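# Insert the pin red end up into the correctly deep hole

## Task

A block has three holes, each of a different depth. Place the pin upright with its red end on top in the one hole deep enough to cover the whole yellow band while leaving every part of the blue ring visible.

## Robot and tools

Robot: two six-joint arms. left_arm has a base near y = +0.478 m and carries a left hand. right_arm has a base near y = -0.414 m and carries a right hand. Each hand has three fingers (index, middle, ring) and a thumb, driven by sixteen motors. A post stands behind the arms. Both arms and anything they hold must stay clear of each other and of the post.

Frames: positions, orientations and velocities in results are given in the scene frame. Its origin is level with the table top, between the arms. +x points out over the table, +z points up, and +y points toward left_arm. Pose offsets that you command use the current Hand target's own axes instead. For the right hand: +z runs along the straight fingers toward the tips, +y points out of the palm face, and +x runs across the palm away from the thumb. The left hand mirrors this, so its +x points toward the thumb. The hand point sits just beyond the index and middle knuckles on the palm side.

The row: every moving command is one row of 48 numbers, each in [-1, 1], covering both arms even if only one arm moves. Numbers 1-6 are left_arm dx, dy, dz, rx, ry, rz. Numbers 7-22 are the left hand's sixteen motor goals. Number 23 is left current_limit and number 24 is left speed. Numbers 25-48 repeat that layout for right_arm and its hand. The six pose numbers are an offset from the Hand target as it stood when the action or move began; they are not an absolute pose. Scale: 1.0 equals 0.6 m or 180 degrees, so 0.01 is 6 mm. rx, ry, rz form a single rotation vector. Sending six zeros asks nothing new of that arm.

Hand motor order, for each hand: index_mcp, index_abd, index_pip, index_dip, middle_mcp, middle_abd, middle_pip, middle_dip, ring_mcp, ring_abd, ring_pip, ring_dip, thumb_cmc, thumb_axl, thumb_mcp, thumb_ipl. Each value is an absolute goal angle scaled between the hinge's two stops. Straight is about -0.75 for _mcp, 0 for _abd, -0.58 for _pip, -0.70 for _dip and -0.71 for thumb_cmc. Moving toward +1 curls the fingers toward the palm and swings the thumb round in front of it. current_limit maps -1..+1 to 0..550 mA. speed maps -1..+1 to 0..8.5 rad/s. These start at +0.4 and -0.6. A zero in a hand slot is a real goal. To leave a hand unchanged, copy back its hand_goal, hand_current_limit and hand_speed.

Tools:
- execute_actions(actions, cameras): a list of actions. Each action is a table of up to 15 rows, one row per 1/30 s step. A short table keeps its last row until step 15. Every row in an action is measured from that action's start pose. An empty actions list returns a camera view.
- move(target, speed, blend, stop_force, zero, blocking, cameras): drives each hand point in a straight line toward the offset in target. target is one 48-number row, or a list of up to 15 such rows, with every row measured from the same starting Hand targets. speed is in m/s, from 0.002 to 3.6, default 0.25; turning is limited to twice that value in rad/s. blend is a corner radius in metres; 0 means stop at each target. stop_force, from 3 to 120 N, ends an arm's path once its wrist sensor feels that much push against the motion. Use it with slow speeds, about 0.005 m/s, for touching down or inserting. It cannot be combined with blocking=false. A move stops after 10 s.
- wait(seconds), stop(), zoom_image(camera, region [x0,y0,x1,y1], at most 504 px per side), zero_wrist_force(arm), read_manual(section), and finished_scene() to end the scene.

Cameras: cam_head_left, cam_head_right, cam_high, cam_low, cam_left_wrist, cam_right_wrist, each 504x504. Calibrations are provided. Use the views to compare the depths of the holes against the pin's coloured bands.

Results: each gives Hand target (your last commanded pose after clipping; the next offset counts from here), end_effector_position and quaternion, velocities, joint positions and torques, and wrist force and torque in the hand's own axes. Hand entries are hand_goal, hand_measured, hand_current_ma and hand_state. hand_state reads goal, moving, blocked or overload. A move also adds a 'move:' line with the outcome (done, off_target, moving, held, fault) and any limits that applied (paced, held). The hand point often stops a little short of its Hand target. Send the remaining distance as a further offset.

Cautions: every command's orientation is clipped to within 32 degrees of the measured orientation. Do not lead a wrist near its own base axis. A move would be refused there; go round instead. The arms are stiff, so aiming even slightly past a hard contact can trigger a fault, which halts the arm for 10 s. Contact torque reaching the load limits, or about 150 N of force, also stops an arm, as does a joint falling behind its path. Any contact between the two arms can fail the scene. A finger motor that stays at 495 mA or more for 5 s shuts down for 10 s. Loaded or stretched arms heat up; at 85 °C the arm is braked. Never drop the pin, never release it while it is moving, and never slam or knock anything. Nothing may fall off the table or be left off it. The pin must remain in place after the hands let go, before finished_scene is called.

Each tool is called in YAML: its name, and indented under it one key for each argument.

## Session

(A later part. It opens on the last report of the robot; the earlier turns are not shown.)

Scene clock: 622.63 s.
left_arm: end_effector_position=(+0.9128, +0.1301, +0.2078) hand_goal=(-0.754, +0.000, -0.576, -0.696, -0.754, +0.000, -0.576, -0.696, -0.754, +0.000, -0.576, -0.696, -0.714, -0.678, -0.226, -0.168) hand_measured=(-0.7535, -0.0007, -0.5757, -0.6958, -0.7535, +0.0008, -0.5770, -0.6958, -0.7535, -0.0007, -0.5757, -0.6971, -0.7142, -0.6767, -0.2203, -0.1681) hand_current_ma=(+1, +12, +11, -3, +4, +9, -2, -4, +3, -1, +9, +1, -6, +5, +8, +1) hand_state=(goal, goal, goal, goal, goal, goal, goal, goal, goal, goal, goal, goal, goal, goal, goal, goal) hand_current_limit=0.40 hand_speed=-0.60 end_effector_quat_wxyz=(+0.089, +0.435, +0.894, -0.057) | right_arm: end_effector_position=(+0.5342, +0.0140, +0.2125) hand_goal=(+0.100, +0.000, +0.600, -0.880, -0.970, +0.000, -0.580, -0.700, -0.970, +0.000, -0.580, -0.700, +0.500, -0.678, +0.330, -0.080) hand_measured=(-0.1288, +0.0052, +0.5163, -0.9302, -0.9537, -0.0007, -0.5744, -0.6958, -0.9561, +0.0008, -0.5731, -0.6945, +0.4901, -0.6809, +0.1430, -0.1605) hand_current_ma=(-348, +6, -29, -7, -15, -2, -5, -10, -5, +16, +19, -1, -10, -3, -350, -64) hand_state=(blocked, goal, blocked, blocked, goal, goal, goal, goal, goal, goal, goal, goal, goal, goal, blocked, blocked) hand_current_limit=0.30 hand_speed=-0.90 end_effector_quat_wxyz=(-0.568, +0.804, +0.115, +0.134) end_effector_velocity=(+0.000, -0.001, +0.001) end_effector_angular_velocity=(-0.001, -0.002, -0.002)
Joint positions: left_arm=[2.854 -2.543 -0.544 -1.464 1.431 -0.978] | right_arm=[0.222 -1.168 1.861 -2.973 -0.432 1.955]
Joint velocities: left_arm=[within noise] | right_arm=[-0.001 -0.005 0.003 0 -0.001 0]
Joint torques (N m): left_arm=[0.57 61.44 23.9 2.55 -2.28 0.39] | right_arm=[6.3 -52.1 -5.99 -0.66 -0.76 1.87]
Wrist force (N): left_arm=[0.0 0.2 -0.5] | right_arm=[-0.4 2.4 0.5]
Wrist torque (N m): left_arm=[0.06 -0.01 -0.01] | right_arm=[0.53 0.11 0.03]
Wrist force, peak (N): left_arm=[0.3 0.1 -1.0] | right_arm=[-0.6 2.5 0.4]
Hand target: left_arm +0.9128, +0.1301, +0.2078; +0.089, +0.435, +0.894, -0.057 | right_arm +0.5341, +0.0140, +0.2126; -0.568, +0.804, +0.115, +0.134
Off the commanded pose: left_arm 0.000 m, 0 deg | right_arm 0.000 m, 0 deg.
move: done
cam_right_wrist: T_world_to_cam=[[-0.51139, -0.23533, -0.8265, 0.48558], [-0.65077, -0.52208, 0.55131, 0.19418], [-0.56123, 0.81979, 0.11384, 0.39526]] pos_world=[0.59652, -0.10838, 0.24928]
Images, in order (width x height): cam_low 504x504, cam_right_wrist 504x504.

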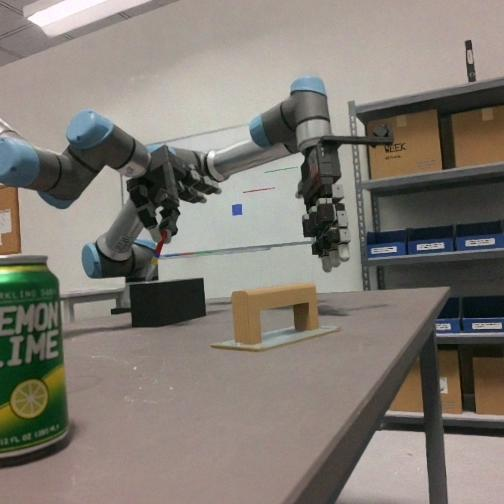

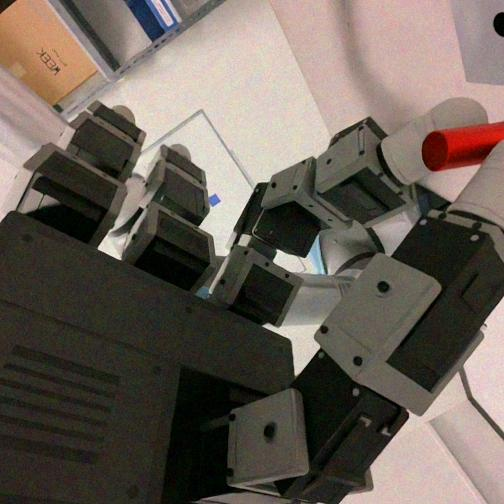

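move:
  target: [0,0,0,0,0,0,-0.754,0,-0.576,-0.696,-0.754,0,-0.576,-0.696,-0.754,0,-0.576,-0.696,-0.714,-0.678,-0.226,-0.168,0.4,-0.6,0.0086,-0.0221,-0.0080,0,0,0,0.10,0,0.60,-0.88,-0.97,0,-0.58,-0.7,-0.97,0,-0.58,-0.7,0.5,-0.677,0.33,-0.08,0.3,-0.9]
  speed: 0.02
  cameras: ["cam_right_wrist", "cam_low", "cam_high", "cam_head_left"]

zoom_image:
  camera: "cam_low"
  region: [100, 180, 220, 300]

zoom_image:
  camera: "cam_right_wrist"
  region: [264, 0, 504, 240]

Scene clock: 625.83 s.
left_arm: end_effector_position=(+0.9128, +0.1301, +0.2078) hand_goal=(-0.754, +0.000, -0.576, -0.696, -0.754, +0.000, -0.576, -0.696, -0.754, +0.000, -0.576, -0.696, -0.714, -0.678, -0.226, -0.168) hand_measured=(-0.7523, +0.0008, -0.5770, -0.6958, -0.7535, -0.0007, -0.5770, -0.6958, -0.7535, +0.0008, -0.5770, -0.6958, -0.7142, -0.6767, -0.2203, -0.1681) hand_current_ma=(-3, +3, +9, -4, +8, +12, +1, -3, +3, +3, +5, +2, -5, +1, +7, -2) hand_state=(goal, goal, goal, goal, goal, goal, goal, goal, goal, goal, goal, goal, goal, goal, goal, goal) hand_current_limit=0.40 hand_speed=-0.60 end_effector_quat_wxyz=(+0.089, +0.435, +0.894, -0.057) | right_arm: end_effector_position=(+0.5340, +0.0140, +0.2275) hand_goal=(+0.100, +0.000, +0.600, -0.880, -0.970, +0.000, -0.580, -0.700, -0.970, +0.000, -0.580, -0.700, +0.500, -0.678, +0.330, -0.080) hand_measured=(-0.1288, +0.0052, +0.5150, -0.9302, -0.9537, +0.0008, -0.5731, -0.6945, -0.9561, -0.0007, -0.5731, -0.6958, +0.4876, -0.6809, +0.1439, -0.1605) hand_current_ma=(-355, +9, -43, -22, -7, -4, -3, -9, +11, +2, +3, +0, -5, +6, -338, -70) hand_state=(blocked, goal, blocked, blocked, goal, goal, goal, goal, goal, goal, goal, goal, goal, goal, blocked, blocked) hand_current_limit=0.30 hand_speed=-0.90 end_effector_quat_wxyz=(-0.568, +0.804, +0.115, +0.134)
Joint positions: left_arm=[2.854 -2.543 -0.544 -1.464 1.431 -0.978] | right_arm=[0.222 -1.192 1.848 -2.937 -0.432 1.955]
Joint torques (N m): left_arm=[0.1 61.08 23.8 2.6 -2.22 0.46] | right_arm=[-0.48 -48.14 -31.67 -0.75 0.17 -1.46]
Wrist force (N): left_arm=[0.0 -0.1 -0.8] | right_arm=[-0.4 2.0 0.7]
Wrist torque (N m): left_arm=[0.06 -0.02 0.00] | right_arm=[0.45 0.10 0.04]
Wrist force, peak (N): left_arm=[0.1 -0.3 -0.9] | right_arm=[-0.8 2.8 0.4]
Hand target: left_arm +0.9128, +0.1301, +0.2078; +0.089, +0.435, +0.894, -0.057 | right_arm +0.5340, +0.0140, +0.2277; -0.568, +0.804, +0.115, +0.134
Off the commanded pose: left_arm 0.000 m, 0 deg | right_arm 0.000 m, 0 deg.
move: done
cam_right_wrist: T_world_to_cam=[[-0.51139, -0.23533, -0.8265, 0.49785], [-0.65077, -0.52208, 0.55131, 0.18573], [-0.56123, 0.81979, 0.11384, 0.39352]] pos_world=[0.59632, -0.10848, 0.26428]
Images, in order (width x height): cam_head_left 504x504, cam_high 504x504, cam_low 504x504, cam_right_wrist 504x504.

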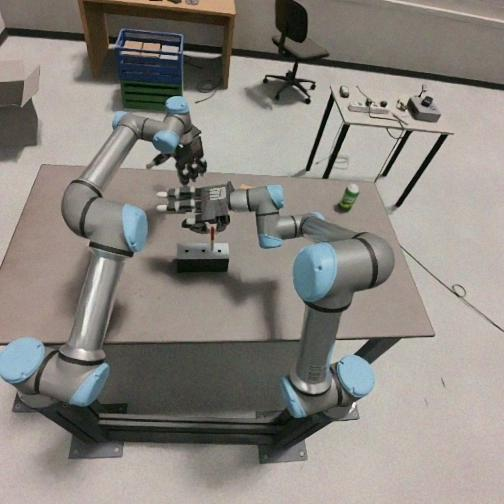

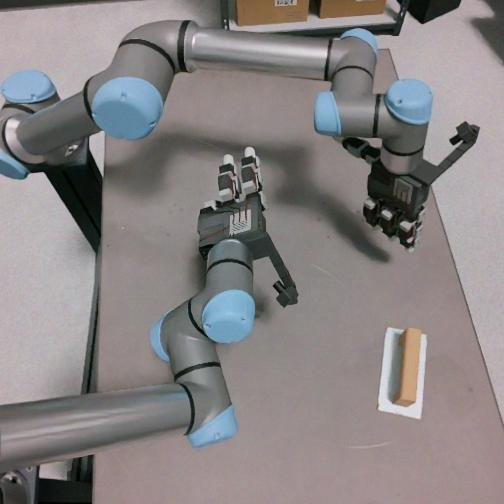

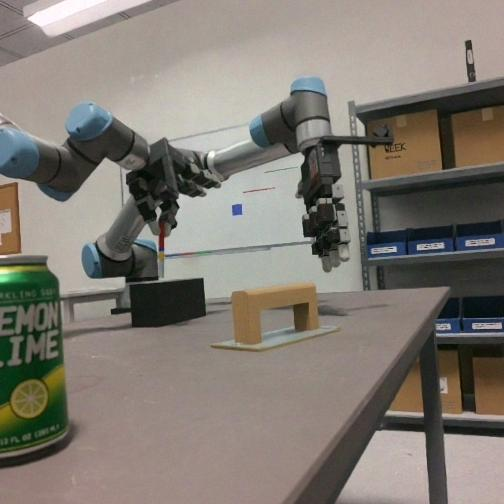

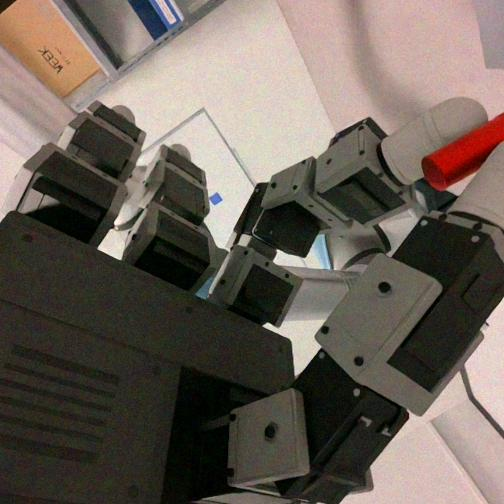

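Scaled by 4.200 from the camera's image (finer frame: 720x720).

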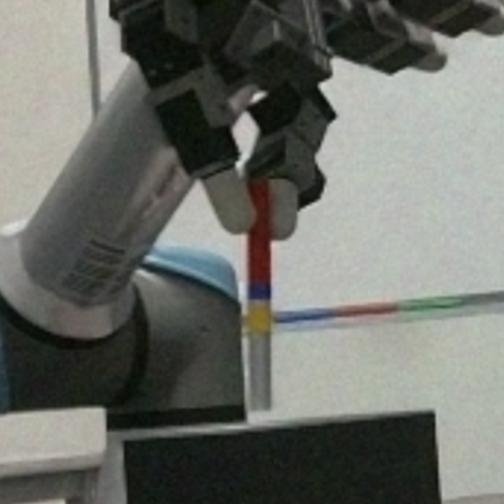

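Scaled by 2.100 from the camera's image (finer frame: 720x720).

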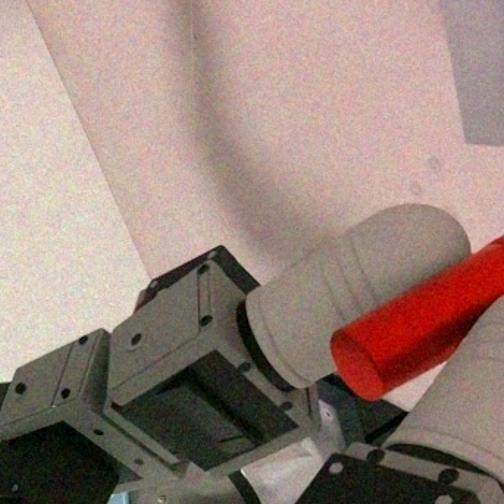

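The pin now hangs vertically, red end up. Checking its alignment to the holes with the head cameras.

wait:
  seconds: 0.2
  cameras: ["cam_head_left", "cam_head_right"]

zoom_image:
  camera: "cam_head_left"
  region: [165, 210, 240, 285]

zoom_image:
  camera: "cam_head_right"
  region: [170, 210, 245, 285]

Scene clock: 632.87 s.
left_arm: end_effector_position=(+0.9128, +0.1301, +0.2078) hand_goal=(-0.754, +0.000, -0.576, -0.696, -0.754, +0.000, -0.576, -0.696, -0.754, +0.000, -0.576, -0.696, -0.714, -0.678, -0.226, -0.168) hand_measured=(-0.7535, +0.0008, -0.5757, -0.6971, -0.7523, -0.0007, -0.5770, -0.6958, -0.7535, -0.0007, -0.5782, -0.6958, -0.7142, -0.6767, -0.2212, -0.1681) hand_current_ma=(-1, +7, +14, -6, +6, +10, -1, -4, +2, +7, +9, +0, -3, +7, +12, +5) hand_state=(goal, goal, goal, goal, goal, goal, goal, goal, goal, goal, goal, goal, goal, goal, goal, goal) hand_current_limit=0.40 hand_speed=-0.60 end_effector_quat_wxyz=(+0.089, +0.435, +0.894, -0.057) | right_arm: end_effector_position=(+0.5340, +0.0140, +0.2277) hand_goal=(+0.100, +0.000, +0.600, -0.880, -0.970, +0.000, -0.580, -0.700, -0.970, +0.000, -0.580, -0.700, +0.500, -0.678, +0.330, -0.080) hand_measured=(-0.1288, +0.0052, +0.5163, -0.9302, -0.9537, -0.0007, -0.5731, -0.6958, -0.9561, -0.0007, -0.5731, -0.6958, +0.4864, -0.6820, +0.1439, -0.1605) hand_current_ma=(-361, +3, -43, -21, +4, +1, -6, +1, +11, +1, +0, -2, +9, -13, -339, -72) hand_state=(blocked, goal, blocked, blocked, goal, goal, goal, goal, goal, goal, goal, goal, goal, goal, blocked, blocked) hand_current_limit=0.30 hand_speed=-0.90 end_effector_quat_wxyz=(-0.568, +0.804, +0.115, +0.134)
Joint positions: left_arm=[2.854 -2.543 -0.544 -1.464 1.431 -0.978] | right_arm=[0.222 -1.192 1.848 -2.937 -0.432 1.955]
Joint torques (N m): left_arm=[0.38 61.3 23.22 2.56 -2.18 0.47] | right_arm=[-6.62 -50.13 -31.93 -0.79 3.3 -1.1]
Wrist force (N): left_arm=[0.0 0.0 -0.4] | right_arm=[-0.2 2.4 0.4]
Wrist torque (N m): left_arm=[0.04 -0.02 0.00] | right_arm=[0.52 0.08 0.07]
Wrist force, peak (N): left_arm=[0.3 -0.5 -1.0] | right_arm=[-0.6 2.8 0.6]
Hand target: left_arm +0.9128, +0.1301, +0.2078; +0.089, +0.435, +0.894, -0.057 | right_arm +0.5340, +0.0140, +0.2277; -0.568, +0.804, +0.115, +0.134
Off the commanded pose: left_arm 0.000 m, 0 deg | right_arm 0.000 m, 0 deg.
wait: 0.20 s; at rest from the start

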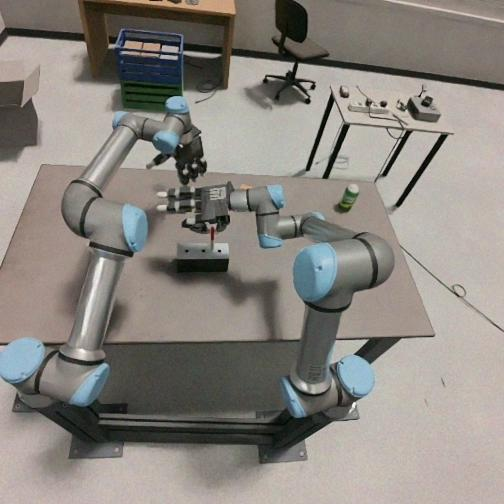

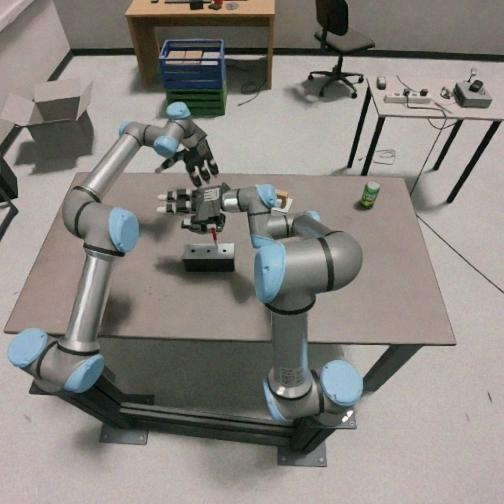

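Scaled by 6.720 from the camera's image (finer frame: 720x720).

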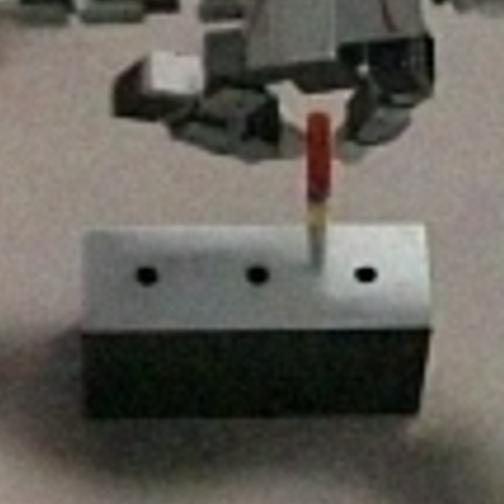

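Scaled by 6.720 from the camera's image (finer frame: 720x720).

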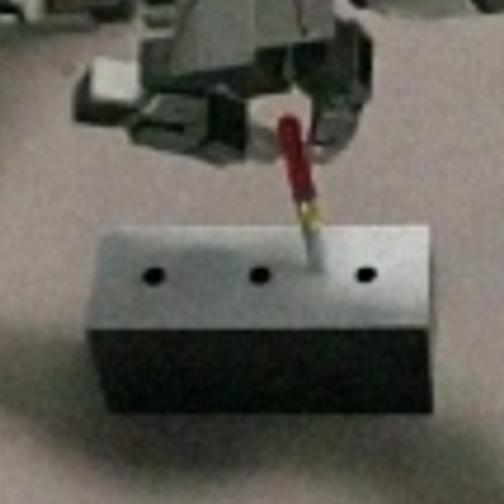

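move:
  target: [0,0,0,0,0,0,-0.754,0,-0.576,-0.696,-0.754,0,-0.576,-0.696,-0.754,0,-0.576,-0.696,-0.714,-0.678,-0.226,-0.168,0.4,-0.6,-0.0183,0.0064,-0.0531,0.0176,0.0126,-0.0157,0.10,0,0.60,-0.88,-0.97,0,-0.58,-0.7,-0.97,0,-0.58,-0.7,0.5,-0.677,0.33,-0.08,0.3,-0.9]
  speed: 0.02
  cameras: ["cam_head_left", "cam_head_right", "cam_low"]

zoom_image:
  camera: "cam_head_left"
  region: [165, 210, 240, 285]

zoom_image:
  camera: "cam_head_right"
  region: [170, 210, 245, 285]

zoom_image:
  camera: "cam_low"
  region: [100, 180, 220, 300]

Scene clock: 648.60 s.
left_arm: end_effector_position=(+0.9128, +0.1301, +0.2078) hand_goal=(-0.754, +0.000, -0.576, -0.696, -0.754, +0.000, -0.576, -0.696, -0.754, +0.000, -0.576, -0.696, -0.714, -0.678, -0.226, -0.168) hand_measured=(-0.7535, -0.0007, -0.5757, -0.6971, -0.7535, -0.0007, -0.5757, -0.6958, -0.7535, +0.0008, -0.5770, -0.6971, -0.7142, -0.6777, -0.2203, -0.1681) hand_current_ma=(-3, +12, +10, -6, +8, +5, +1, -2, +4, +5, +10, -2, -7, +11, +14, +1) hand_state=(goal, goal, goal, goal, goal, goal, goal, goal, goal, goal, goal, goal, goal, goal, goal, goal) hand_current_limit=0.40 hand_speed=-0.60 end_effector_quat_wxyz=(+0.089, +0.435, +0.894, -0.057) | right_arm: end_effector_position=(+0.5224, -0.0176, +0.2306) hand_goal=(+0.100, +0.000, +0.600, -0.880, -0.970, +0.000, -0.580, -0.700, -0.970, +0.000, -0.580, -0.700, +0.500, -0.678, +0.330, -0.080) hand_measured=(-0.1288, +0.0052, +0.5150, -0.9302, -0.9537, -0.0007, -0.5731, -0.6958, -0.9561, -0.0007, -0.5731, -0.6945, +0.4864, -0.6820, +0.1449, -0.1605) hand_current_ma=(-369, +0, -31, -8, +7, -11, -10, -10, +1, +24, +9, -2, -11, +0, -346, -57) hand_state=(blocked, goal, blocked, blocked, goal, goal, goal, goal, goal, goal, goal, goal, goal, goal, blocked, blocked) hand_current_limit=0.30 hand_speed=-0.90 end_effector_quat_wxyz=(-0.589, +0.782, +0.127, +0.161)
Joint positions: left_arm=[2.854 -2.543 -0.544 -1.464 1.431 -0.978] | right_arm=[0.152 -1.24 1.959 -3.02 -0.348 1.904]
Joint torques (N m): left_arm=[0.88 61.79 23.43 2.64 -2.25 0.48] | right_arm=[-6.53 -47.12 -6.33 -3.91 3.4 -1.65]
Wrist force (N): left_arm=[0.4 -0.1 -0.4] | right_arm=[-0.6 2.5 0.4]
Wrist torque (N m): left_arm=[0.04 -0.07 0.04] | right_arm=[0.54 0.14 0.18]
Wrist force, peak (N): left_arm=[0.2 -0.2 -1.0] | right_arm=[-0.3 2.9 0.9]
Hand target: left_arm +0.9128, +0.1301, +0.2078; +0.089, +0.435, +0.894, -0.057 | right_arm +0.5223, -0.0177, +0.2306; -0.589, +0.782, +0.127, +0.161
Off the commanded pose: left_arm 0.000 m, 0 deg | right_arm 0.000 m, 0 deg.
move: done

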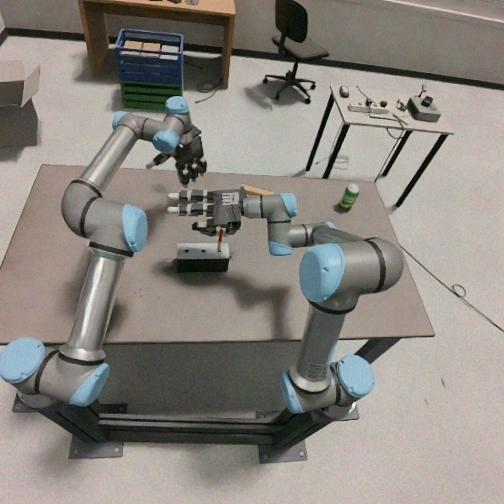

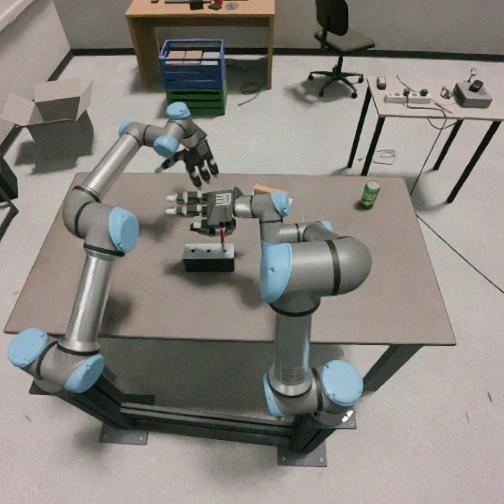

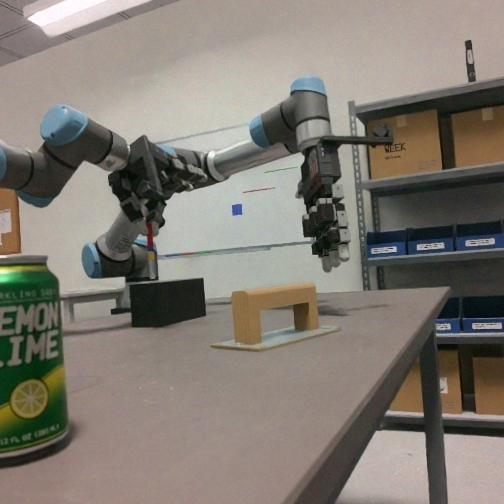

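Scaled by 6.720 from the camera's image (finer frame: 720x720).

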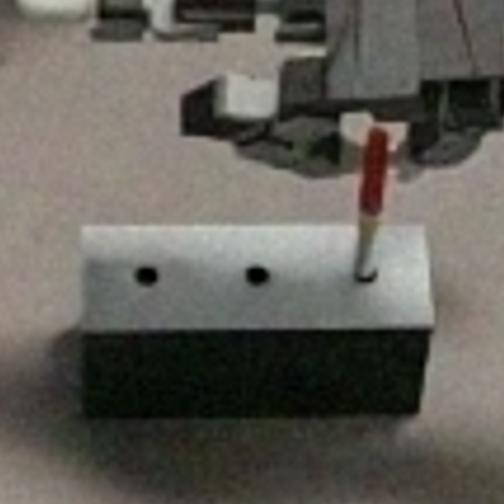

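Scaled by 6.720 from the camera's image (finer frame: 720x720).

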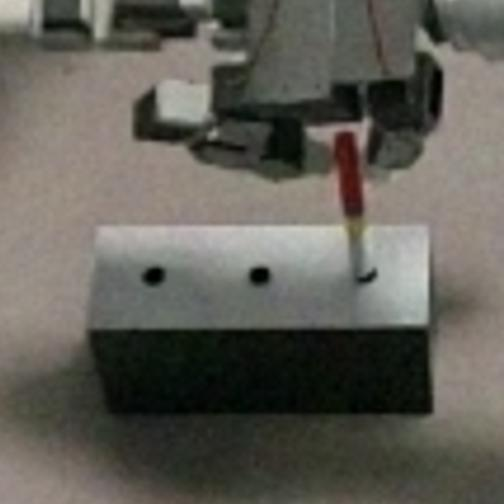

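Scaled by 4.200 from the camera's image (finer frame: 720x720).

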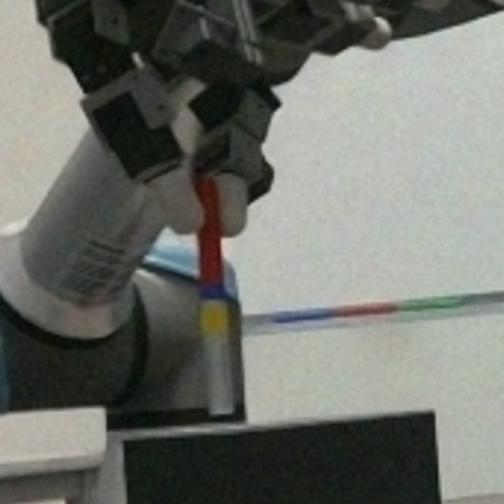

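zoom_image:
  camera: "cam_head_left"
  region: [209, 237, 229, 257]

zoom_image:
  camera: "cam_head_right"
  region: [214, 237, 234, 257]

Scaled by 25.200 from the camera's image (finer frame: 720x720).

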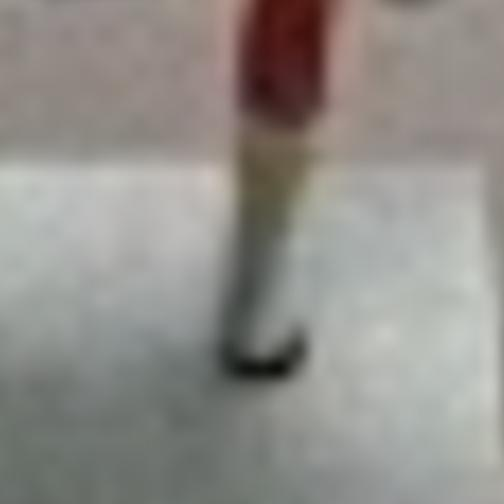

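Scaled by 25.200 from the camera's image (finer frame: 720x720).

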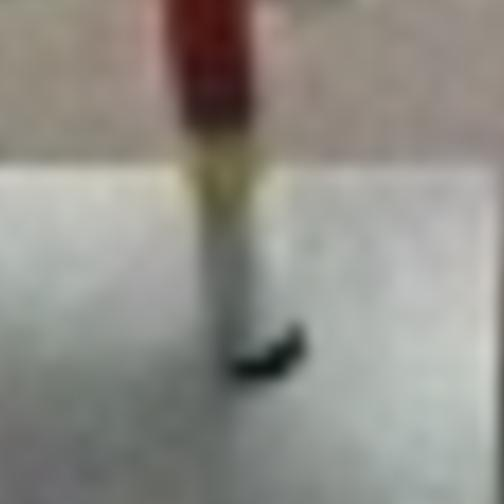

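move:
  target: [0,0,0,0,0,0,-0.754,0,-0.576,-0.696,-0.754,0,-0.576,-0.696,-0.754,0,-0.576,-0.696,-0.714,-0.678,-0.226,-0.168,0.4,-0.6,-0.001,0.01125,-0.0011,0,0,0,0.10,0,0.60,-0.88,-0.97,0,-0.58,-0.7,-0.97,0,-0.58,-0.7,0.5,-0.677,0.33,-0.08,0.3,-0.9]
  speed: 0.01
  stop_force: 3
  cameras: ["cam_head_left", "cam_head_right", "cam_low"]

zoom_image:
  camera: "cam_head_left"
  region: [209, 227, 239, 257]

zoom_image:
  camera: "cam_head_right"
  region: [209, 227, 239, 257]

zoom_image:
  camera: "cam_low"
  region: [100, 180, 220, 300]

Scene clock: 658.37 s.
left_arm: end_effector_position=(+0.9128, +0.1301, +0.2078) hand_goal=(-0.754, +0.000, -0.576, -0.696, -0.754, +0.000, -0.576, -0.696, -0.754, +0.000, -0.576, -0.696, -0.714, -0.678, -0.226, -0.168) hand_measured=(-0.7535, +0.0008, -0.5770, -0.6958, -0.7523, +0.0008, -0.5770, -0.6971, -0.7535, +0.0008, -0.5770, -0.6958, -0.7142, -0.6767, -0.2203, -0.1681) hand_current_ma=(-2, +8, +8, -6, +5, +8, +3, -1, +7, +5, +3, -1, -4, +4, +4, -2) hand_state=(goal, goal, goal, goal, goal, goal, goal, goal, goal, goal, goal, goal, goal, goal, goal, goal) hand_current_limit=0.40 hand_speed=-0.60 end_effector_quat_wxyz=(+0.089, +0.435, +0.894, -0.057) | right_arm: end_effector_position=(+0.5243, -0.0202, +0.2246) hand_goal=(+0.100, +0.000, +0.600, -0.880, -0.970, +0.000, -0.580, -0.700, -0.970, +0.000, -0.580, -0.700, +0.500, -0.678, +0.330, -0.080) hand_measured=(-0.1288, +0.0052, +0.5150, -0.9289, -0.9537, -0.0007, -0.5731, -0.6958, -0.9561, -0.0007, -0.5731, -0.6945, +0.4864, -0.6820, +0.1439, -0.1595) hand_current_ma=(-345, +1, -33, -19, -3, +3, +3, -11, +3, -4, +10, -1, -3, -12, -341, -60) hand_state=(blocked, goal, blocked, blocked, goal, goal, goal, goal, goal, goal, goal, goal, goal, goal, blocked, blocked) hand_current_limit=0.30 hand_speed=-0.90 end_effector_quat_wxyz=(-0.589, +0.782, +0.127, +0.161)
Joint positions: left_arm=[2.854 -2.543 -0.544 -1.464 1.431 -0.978] | right_arm=[0.147 -1.231 1.963 -3.022 -0.345 1.892]
Joint torques (N m): left_arm=[0.55 61.33 23.25 2.53 -2.37 0.48] | right_arm=[-7.67 -18.77 -6.52 -3.88 3.71 -1.55]
Wrist force (N): left_arm=[0.5 0.3 -0.8] | right_arm=[-0.3 2.5 0.3]
Wrist torque (N m): left_arm=[0.12 -0.08 0.03] | right_arm=[0.54 0.11 0.21]
Wrist force, peak (N): left_arm=[0.5 0.3 -0.8] | right_arm=[-0.8 2.8 0.4]
Hand target: left_arm +0.9128, +0.1301, +0.2078; +0.089, +0.435, +0.894, -0.057 | right_arm +0.5243, -0.0202, +0.2246; -0.589, +0.782, +0.127, +0.161
Off the commanded pose: left_arm 0.000 m, 0 deg | right_arm 0.000 m, 0 deg.
move: done

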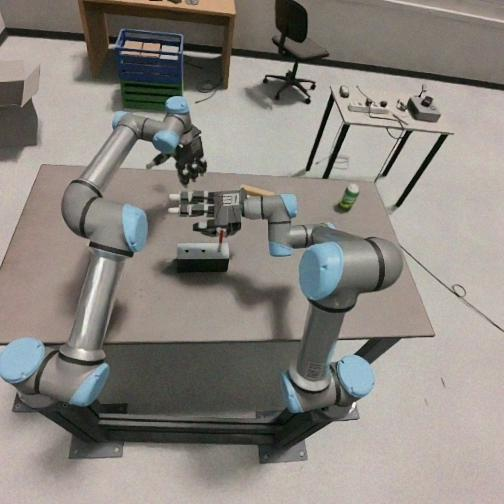

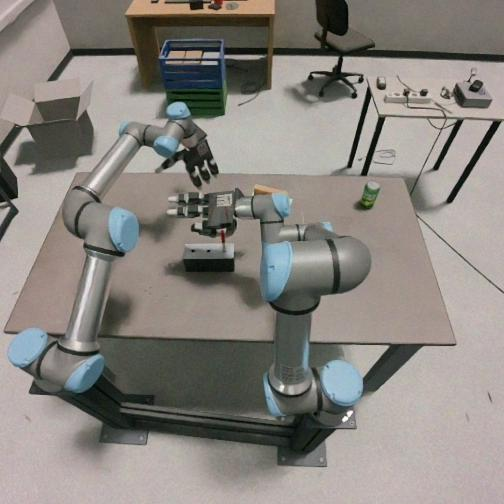

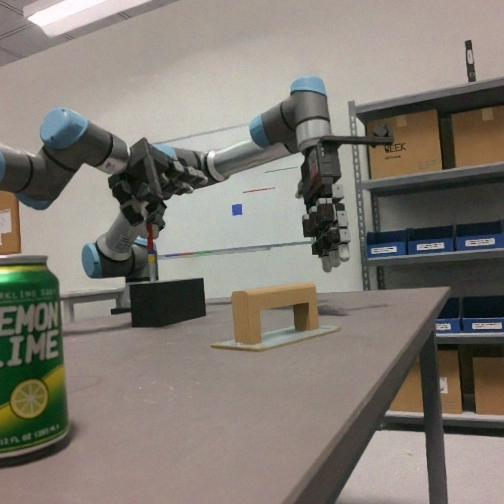

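Scaled by 16.800 from the camera's image (finer frame: 720x720).

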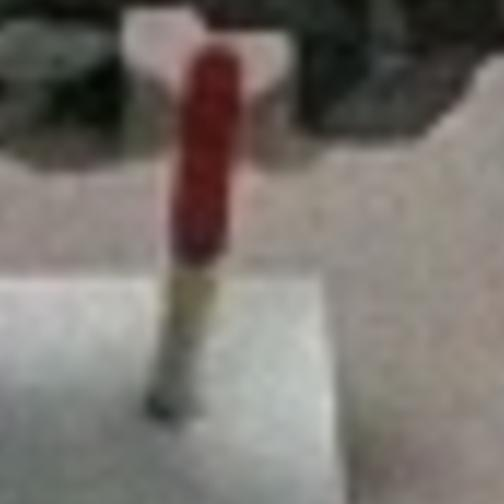

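Scaled by 16.800 from the camera's image (finer frame: 720x720).

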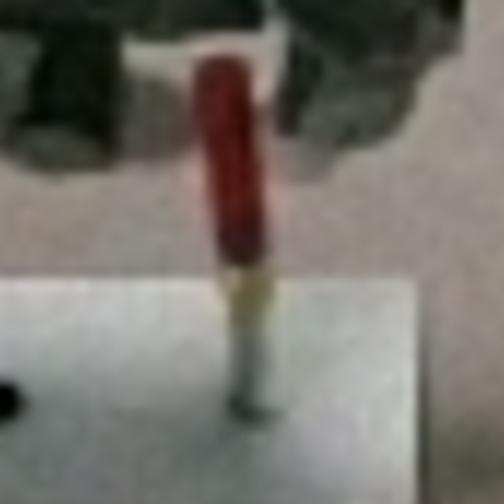

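Scaled by 4.200 from the camera's image (finer frame: 720x720).

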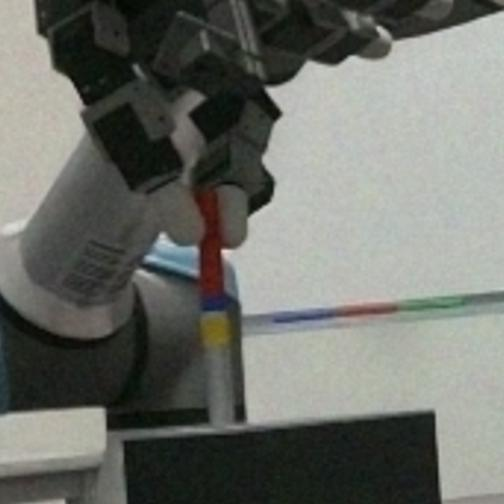

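move:
  target: [0,0,0,0,0,0,-0.754,0,-0.576,-0.696,-0.754,0,-0.576,-0.696,-0.754,0,-0.576,-0.696,-0.714,-0.678,-0.226,-0.168,0.4,-0.6,-0.0055,0.0082,0.0006,0,0,0,0.10,0,0.60,-0.88,-0.97,0,-0.58,-0.7,-0.97,0,-0.58,-0.7,0.5,-0.677,0.33,-0.08,0.3,-0.9]
  speed: 0.006
  stop_force: 3
  cameras: ["cam_head_left", "cam_head_right", "cam_low"]

zoom_image:
  camera: "cam_head_left"
  region: [209, 227, 239, 257]

zoom_image:
  camera: "cam_head_right"
  region: [209, 227, 239, 257]

zoom_image:
  camera: "cam_low"
  region: [100, 180, 220, 300]

Scene clock: 663.73 s.
left_arm: end_effector_position=(+0.9128, +0.1301, +0.2078) hand_goal=(-0.754, +0.000, -0.576, -0.696, -0.754, +0.000, -0.576, -0.696, -0.754, +0.000, -0.576, -0.696, -0.714, -0.678, -0.226, -0.168) hand_measured=(-0.7535, -0.0007, -0.5770, -0.6971, -0.7535, -0.0007, -0.5770, -0.6958, -0.7535, -0.0007, -0.5770, -0.6958, -0.7142, -0.6777, -0.2203, -0.1681) hand_current_ma=(+3, +7, +11, -2, +8, +7, +1, -3, +5, +3, +9, -1, -1, +9, +6, +3) hand_state=(goal, goal, goal, goal, goal, goal, goal, goal, goal, goal, goal, goal, goal, goal, goal, goal) hand_current_limit=0.40 hand_speed=-0.60 end_effector_quat_wxyz=(+0.089, +0.435, +0.894, -0.057) | right_arm: end_effector_position=(+0.5233, -0.0212, +0.2188) hand_goal=(+0.100, +0.000, +0.600, -0.880, -0.970, +0.000, -0.580, -0.700, -0.970, +0.000, -0.580, -0.700, +0.500, -0.678, +0.330, -0.080) hand_measured=(-0.1288, +0.0052, +0.5150, -0.9302, -0.9537, -0.0007, -0.5731, -0.6958, -0.9561, +0.0008, -0.5731, -0.6945, +0.4839, -0.6820, +0.1439, -0.1595) hand_current_ma=(-340, -5, -41, -9, -15, -3, -10, -1, +15, +20, -6, -5, -11, -12, -338, -91) hand_state=(blocked, goal, blocked, blocked, goal, goal, goal, goal, goal, goal, goal, goal, goal, goal, blocked, blocked) hand_current_limit=0.30 hand_speed=-0.90 end_effector_quat_wxyz=(-0.589, +0.782, +0.127, +0.161)
Joint positions: left_arm=[2.854 -2.543 -0.544 -1.464 1.431 -0.978] | right_arm=[0.145 -1.224 1.973 -3.035 -0.343 1.888]
Joint torques (N m): left_arm=[1.05 61.12 23.45 2.72 -2.27 0.53] | right_arm=[-6.76 -19.4 -6.71 -3.89 3.58 -1.48]
Wrist force (N): left_arm=[0.3 -0.1 -0.5] | right_arm=[-0.4 2.5 0.4]
Wrist torque (N m): left_arm=[0.05 -0.04 0.02] | right_arm=[0.56 0.12 0.20]
Wrist force, peak (N): left_arm=[0.3 -0.1 -1.0] | right_arm=[-0.8 2.9 0.3]
Hand target: left_arm +0.9128, +0.1301, +0.2078; +0.089, +0.435, +0.894, -0.057 | right_arm +0.5233, -0.0212, +0.2188; -0.589, +0.782, +0.127, +0.161
Off the commanded pose: left_arm 0.000 m, 0 deg | right_arm 0.000 m, 0 deg.
move: done

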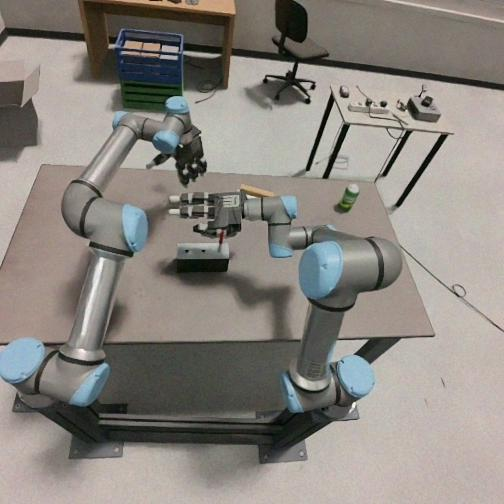

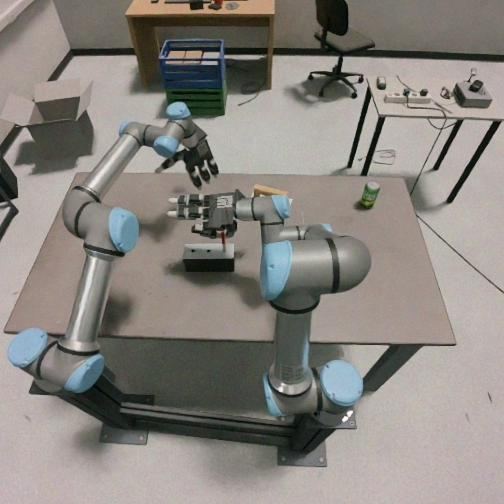

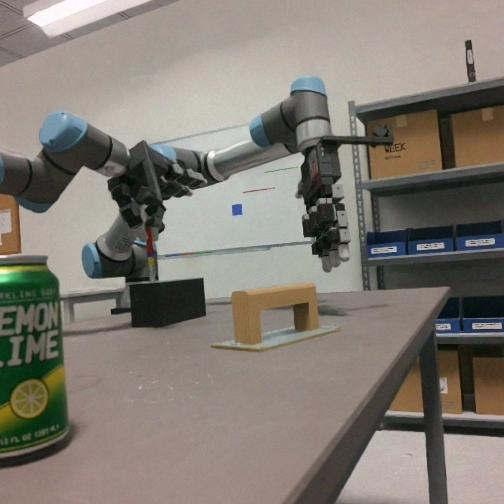

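Scaled by 16.800 from the camera's image (finer frame: 720x720).

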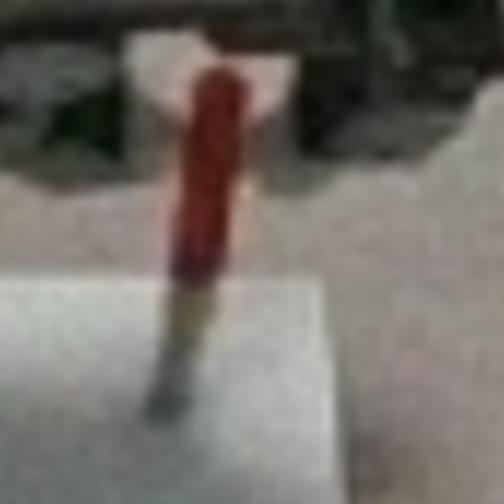

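Scaled by 16.800 from the camera's image (finer frame: 720x720).

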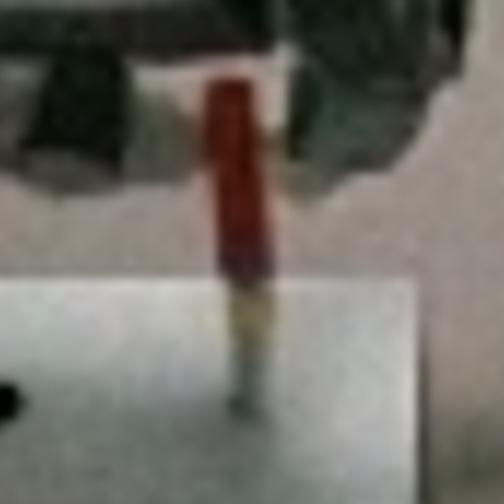

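Scaled by 4.200 from the camera's image (finer frame: 720x720).

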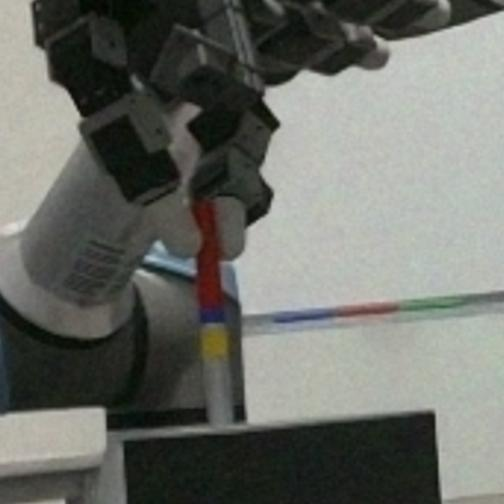

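move:
  target: [0,0,0,0,0,0,-0.754,0,-0.576,-0.696,-0.754,0,-0.576,-0.696,-0.754,0,-0.576,-0.696,-0.714,-0.678,-0.226,-0.168,0.4,-0.6,-0.0067,0.01467,0.00425,0,0,0,0.10,0,0.60,-0.88,-0.97,0,-0.58,-0.7,-0.97,0,-0.58,-0.7,0.5,-0.677,0.33,-0.08,0.3,-0.9]
  speed: 0.008
  stop_force: 3
  cameras: ["cam_head_left", "cam_head_right", "cam_low"]

zoom_image:
  camera: "cam_head_left"
  region: [209, 227, 239, 257]

zoom_image:
  camera: "cam_low"
  region: [100, 180, 220, 300]

Scene clock: 668.93 s.
left_arm: end_effector_position=(+0.9128, +0.1301, +0.2078) hand_goal=(-0.754, +0.000, -0.576, -0.696, -0.754, +0.000, -0.576, -0.696, -0.754, +0.000, -0.576, -0.696, -0.714, -0.678, -0.226, -0.168) hand_measured=(-0.7535, -0.0007, -0.5770, -0.6958, -0.7523, +0.0008, -0.5757, -0.6971, -0.7523, -0.0007, -0.5770, -0.6958, -0.7154, -0.6777, -0.2212, -0.1672) hand_current_ma=(+2, +5, +8, -3, +9, +15, +2, +3, +2, +3, +13, -1, -4, +10, +11, -3) hand_state=(goal, goal, goal, goal, goal, goal, goal, goal, goal, goal, goal, goal, goal, goal, goal, goal) hand_current_limit=0.40 hand_speed=-0.60 end_effector_quat_wxyz=(+0.089, +0.435, +0.894, -0.057) | right_arm: end_effector_position=(+0.5232, -0.0212, +0.2088) hand_goal=(+0.100, +0.000, +0.600, -0.880, -0.970, +0.000, -0.580, -0.700, -0.970, +0.000, -0.580, -0.700, +0.500, -0.678, +0.330, -0.080) hand_measured=(-0.1276, +0.0052, +0.5150, -0.9302, -0.9537, -0.0007, -0.5731, -0.6945, -0.9561, +0.0008, -0.5731, -0.6945, +0.4839, -0.6820, +0.1439, -0.1605) hand_current_ma=(-350, -7, -40, -13, +3, +10, -2, -14, +1, +4, -2, +10, -17, -3, -356, -73) hand_state=(blocked, goal, blocked, blocked, goal, goal, goal, goal, goal, goal, goal, goal, goal, goal, blocked, blocked) hand_current_limit=0.30 hand_speed=-0.90 end_effector_quat_wxyz=(-0.589, +0.782, +0.127, +0.161)
Joint positions: left_arm=[2.854 -2.543 -0.544 -1.464 1.431 -0.978] | right_arm=[0.145 -1.207 1.981 -3.061 -0.343 1.888]
Joint torques (N m): left_arm=[0.49 61.7 23.39 2.55 -2.23 0.47] | right_arm=[-0.72 -19.73 -5.7 -3.85 2.62 1.95]
Wrist force (N): left_arm=[0.1 -0.2 -0.4] | right_arm=[-0.5 2.3 0.3]
Wrist torque (N m): left_arm=[0.02 -0.02 0.01] | right_arm=[0.51 0.14 0.18]
Wrist force, peak (N): left_arm=[0.4 0.1 -1.1] | right_arm=[-0.6 2.8 0.4]
Hand target: left_arm +0.9128, +0.1301, +0.2078; +0.089, +0.435, +0.894, -0.057 | right_arm +0.5232, -0.0212, +0.2088; -0.589, +0.782, +0.127, +0.161
Off the commanded pose: left_arm 0.000 m, 0 deg | right_arm 0.000 m, 0 deg.
move: done

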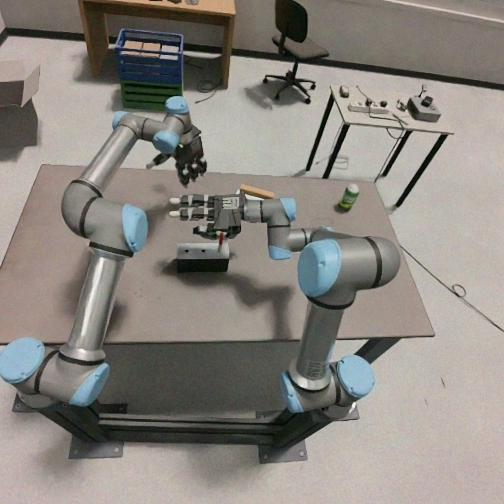

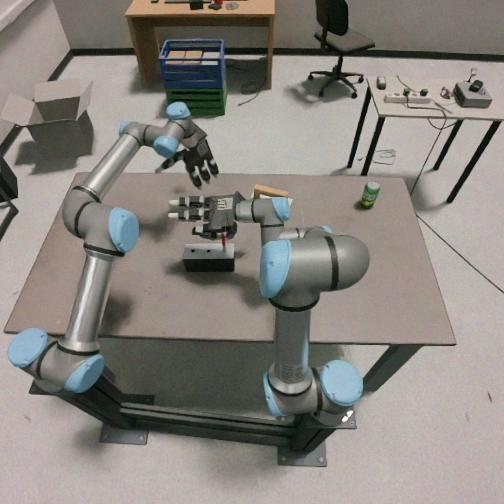

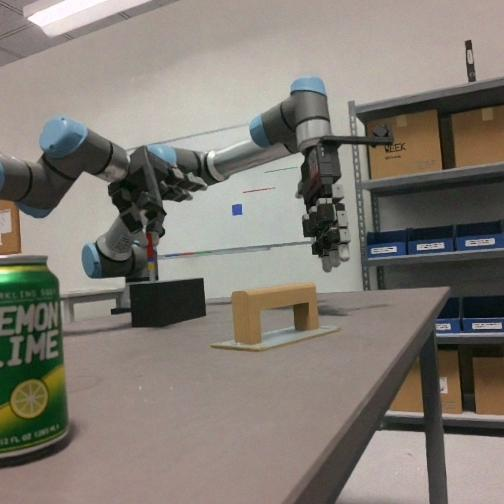

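Scaled by 16.800 from the camera's image (finer frame: 720x720).

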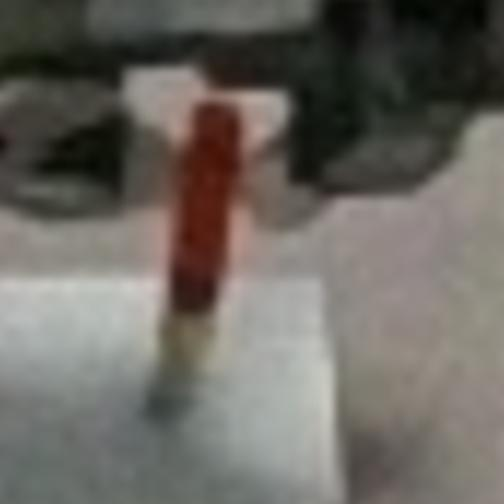

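Scaled by 4.200 from the camera's image (finer frame: 720x720).

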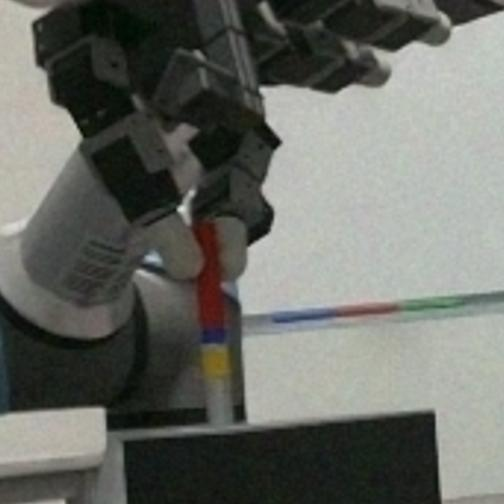

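The pin is entering the hole freely. Continuing down with a light force stop.

move:
  target: [0,0,0,0,0,0,-0.754,0,-0.576,-0.696,-0.754,0,-0.576,-0.696,-0.754,0,-0.576,-0.696,-0.714,-0.678,-0.226,-0.168,0.4,-0.6,-0.0134,0.0293,0.0085,0,0,0,0.10,0,0.60,-0.88,-0.97,0,-0.58,-0.7,-0.97,0,-0.58,-0.7,0.5,-0.677,0.33,-0.08,0.3,-0.9]
  speed: 0.01
  stop_force: 3
  cameras: ["cam_low"]

zoom_image:
  camera: "cam_low"
  region: [100, 180, 220, 300]

Scene clock: 673.03 s.
left_arm: end_effector_position=(+0.9128, +0.1301, +0.2078) hand_goal=(-0.754, +0.000, -0.576, -0.696, -0.754, +0.000, -0.576, -0.696, -0.754, +0.000, -0.576, -0.696, -0.714, -0.678, -0.226, -0.168) hand_measured=(-0.7535, -0.0007, -0.5757, -0.6958, -0.7535, -0.0007, -0.5770, -0.6958, -0.7535, +0.0008, -0.5770, -0.6958, -0.7129, -0.6767, -0.2203, -0.1681) hand_current_ma=(+5, +8, +13, -6, +12, +10, +2, +2, +4, +5, +8, -3, -5, +1, +11, -1) hand_state=(goal, goal, goal, goal, goal, goal, goal, goal, goal, goal, goal, goal, goal, goal, goal, goal) hand_current_limit=0.40 hand_speed=-0.60 end_effector_quat_wxyz=(+0.089, +0.435, +0.894, -0.057) | right_arm: end_effector_position=(+0.5232, -0.0212, +0.1969) hand_goal=(+0.100, +0.000, +0.600, -0.880, -0.970, +0.000, -0.580, -0.700, -0.970, +0.000, -0.580, -0.700, +0.500, -0.678, +0.330, -0.080) hand_measured=(-0.1288, +0.0110, +0.5137, -0.9315, -0.9537, -0.0007, -0.5731, -0.6958, -0.9561, -0.0007, -0.5718, -0.6945, +0.4839, -0.6809, +0.1449, -0.1595) hand_current_ma=(-345, +7, -35, -13, -5, -4, +0, -3, -4, +3, +7, +4, -25, -6, -326, -68) hand_state=(blocked, goal, blocked, blocked, goal, goal, goal, goal, goal, goal, goal, goal, goal, goal, blocked, blocked) hand_current_limit=0.30 hand_speed=-0.90 end_effector_quat_wxyz=(-0.589, +0.782, +0.127, +0.161)
Joint positions: left_arm=[2.854 -2.543 -0.544 -1.464 1.431 -0.978] | right_arm=[0.145 -1.185 1.991 -3.091 -0.343 1.888]
Joint torques (N m): left_arm=[0.2 62.04 23.57 2.6 -2.23 0.47] | right_arm=[4.44 -48.24 -30.36 -0.83 0.19 -0.1]
Wrist force (N): left_arm=[0.1 -0.1 -0.7] | right_arm=[-0.4 3.6 1.2]
Wrist torque (N m): left_arm=[0.05 -0.03 0.01] | right_arm=[0.59 0.14 0.15]
Wrist force, peak (N): left_arm=[0.4 0.2 -0.8] | right_arm=[-0.1 4.3 1.3]
Hand target: left_arm +0.9128, +0.1301, +0.2078; +0.089, +0.435, +0.894, -0.057 | right_arm +0.5232, -0.0212, +0.1969; -0.589, +0.782, +0.127, +0.161 (not the last commanded pose)
Off the commanded pose: left_arm 0.000 m, 0 deg | right_arm 0.008 m, 0 deg.
move: contact (right_arm)

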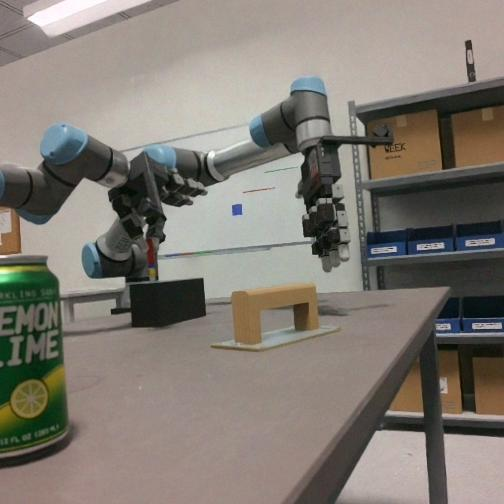

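Scaled by 4.200 from the camera's image (finer frame: 720x720).

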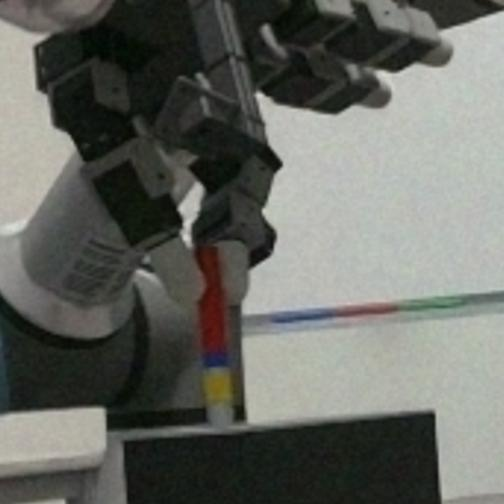

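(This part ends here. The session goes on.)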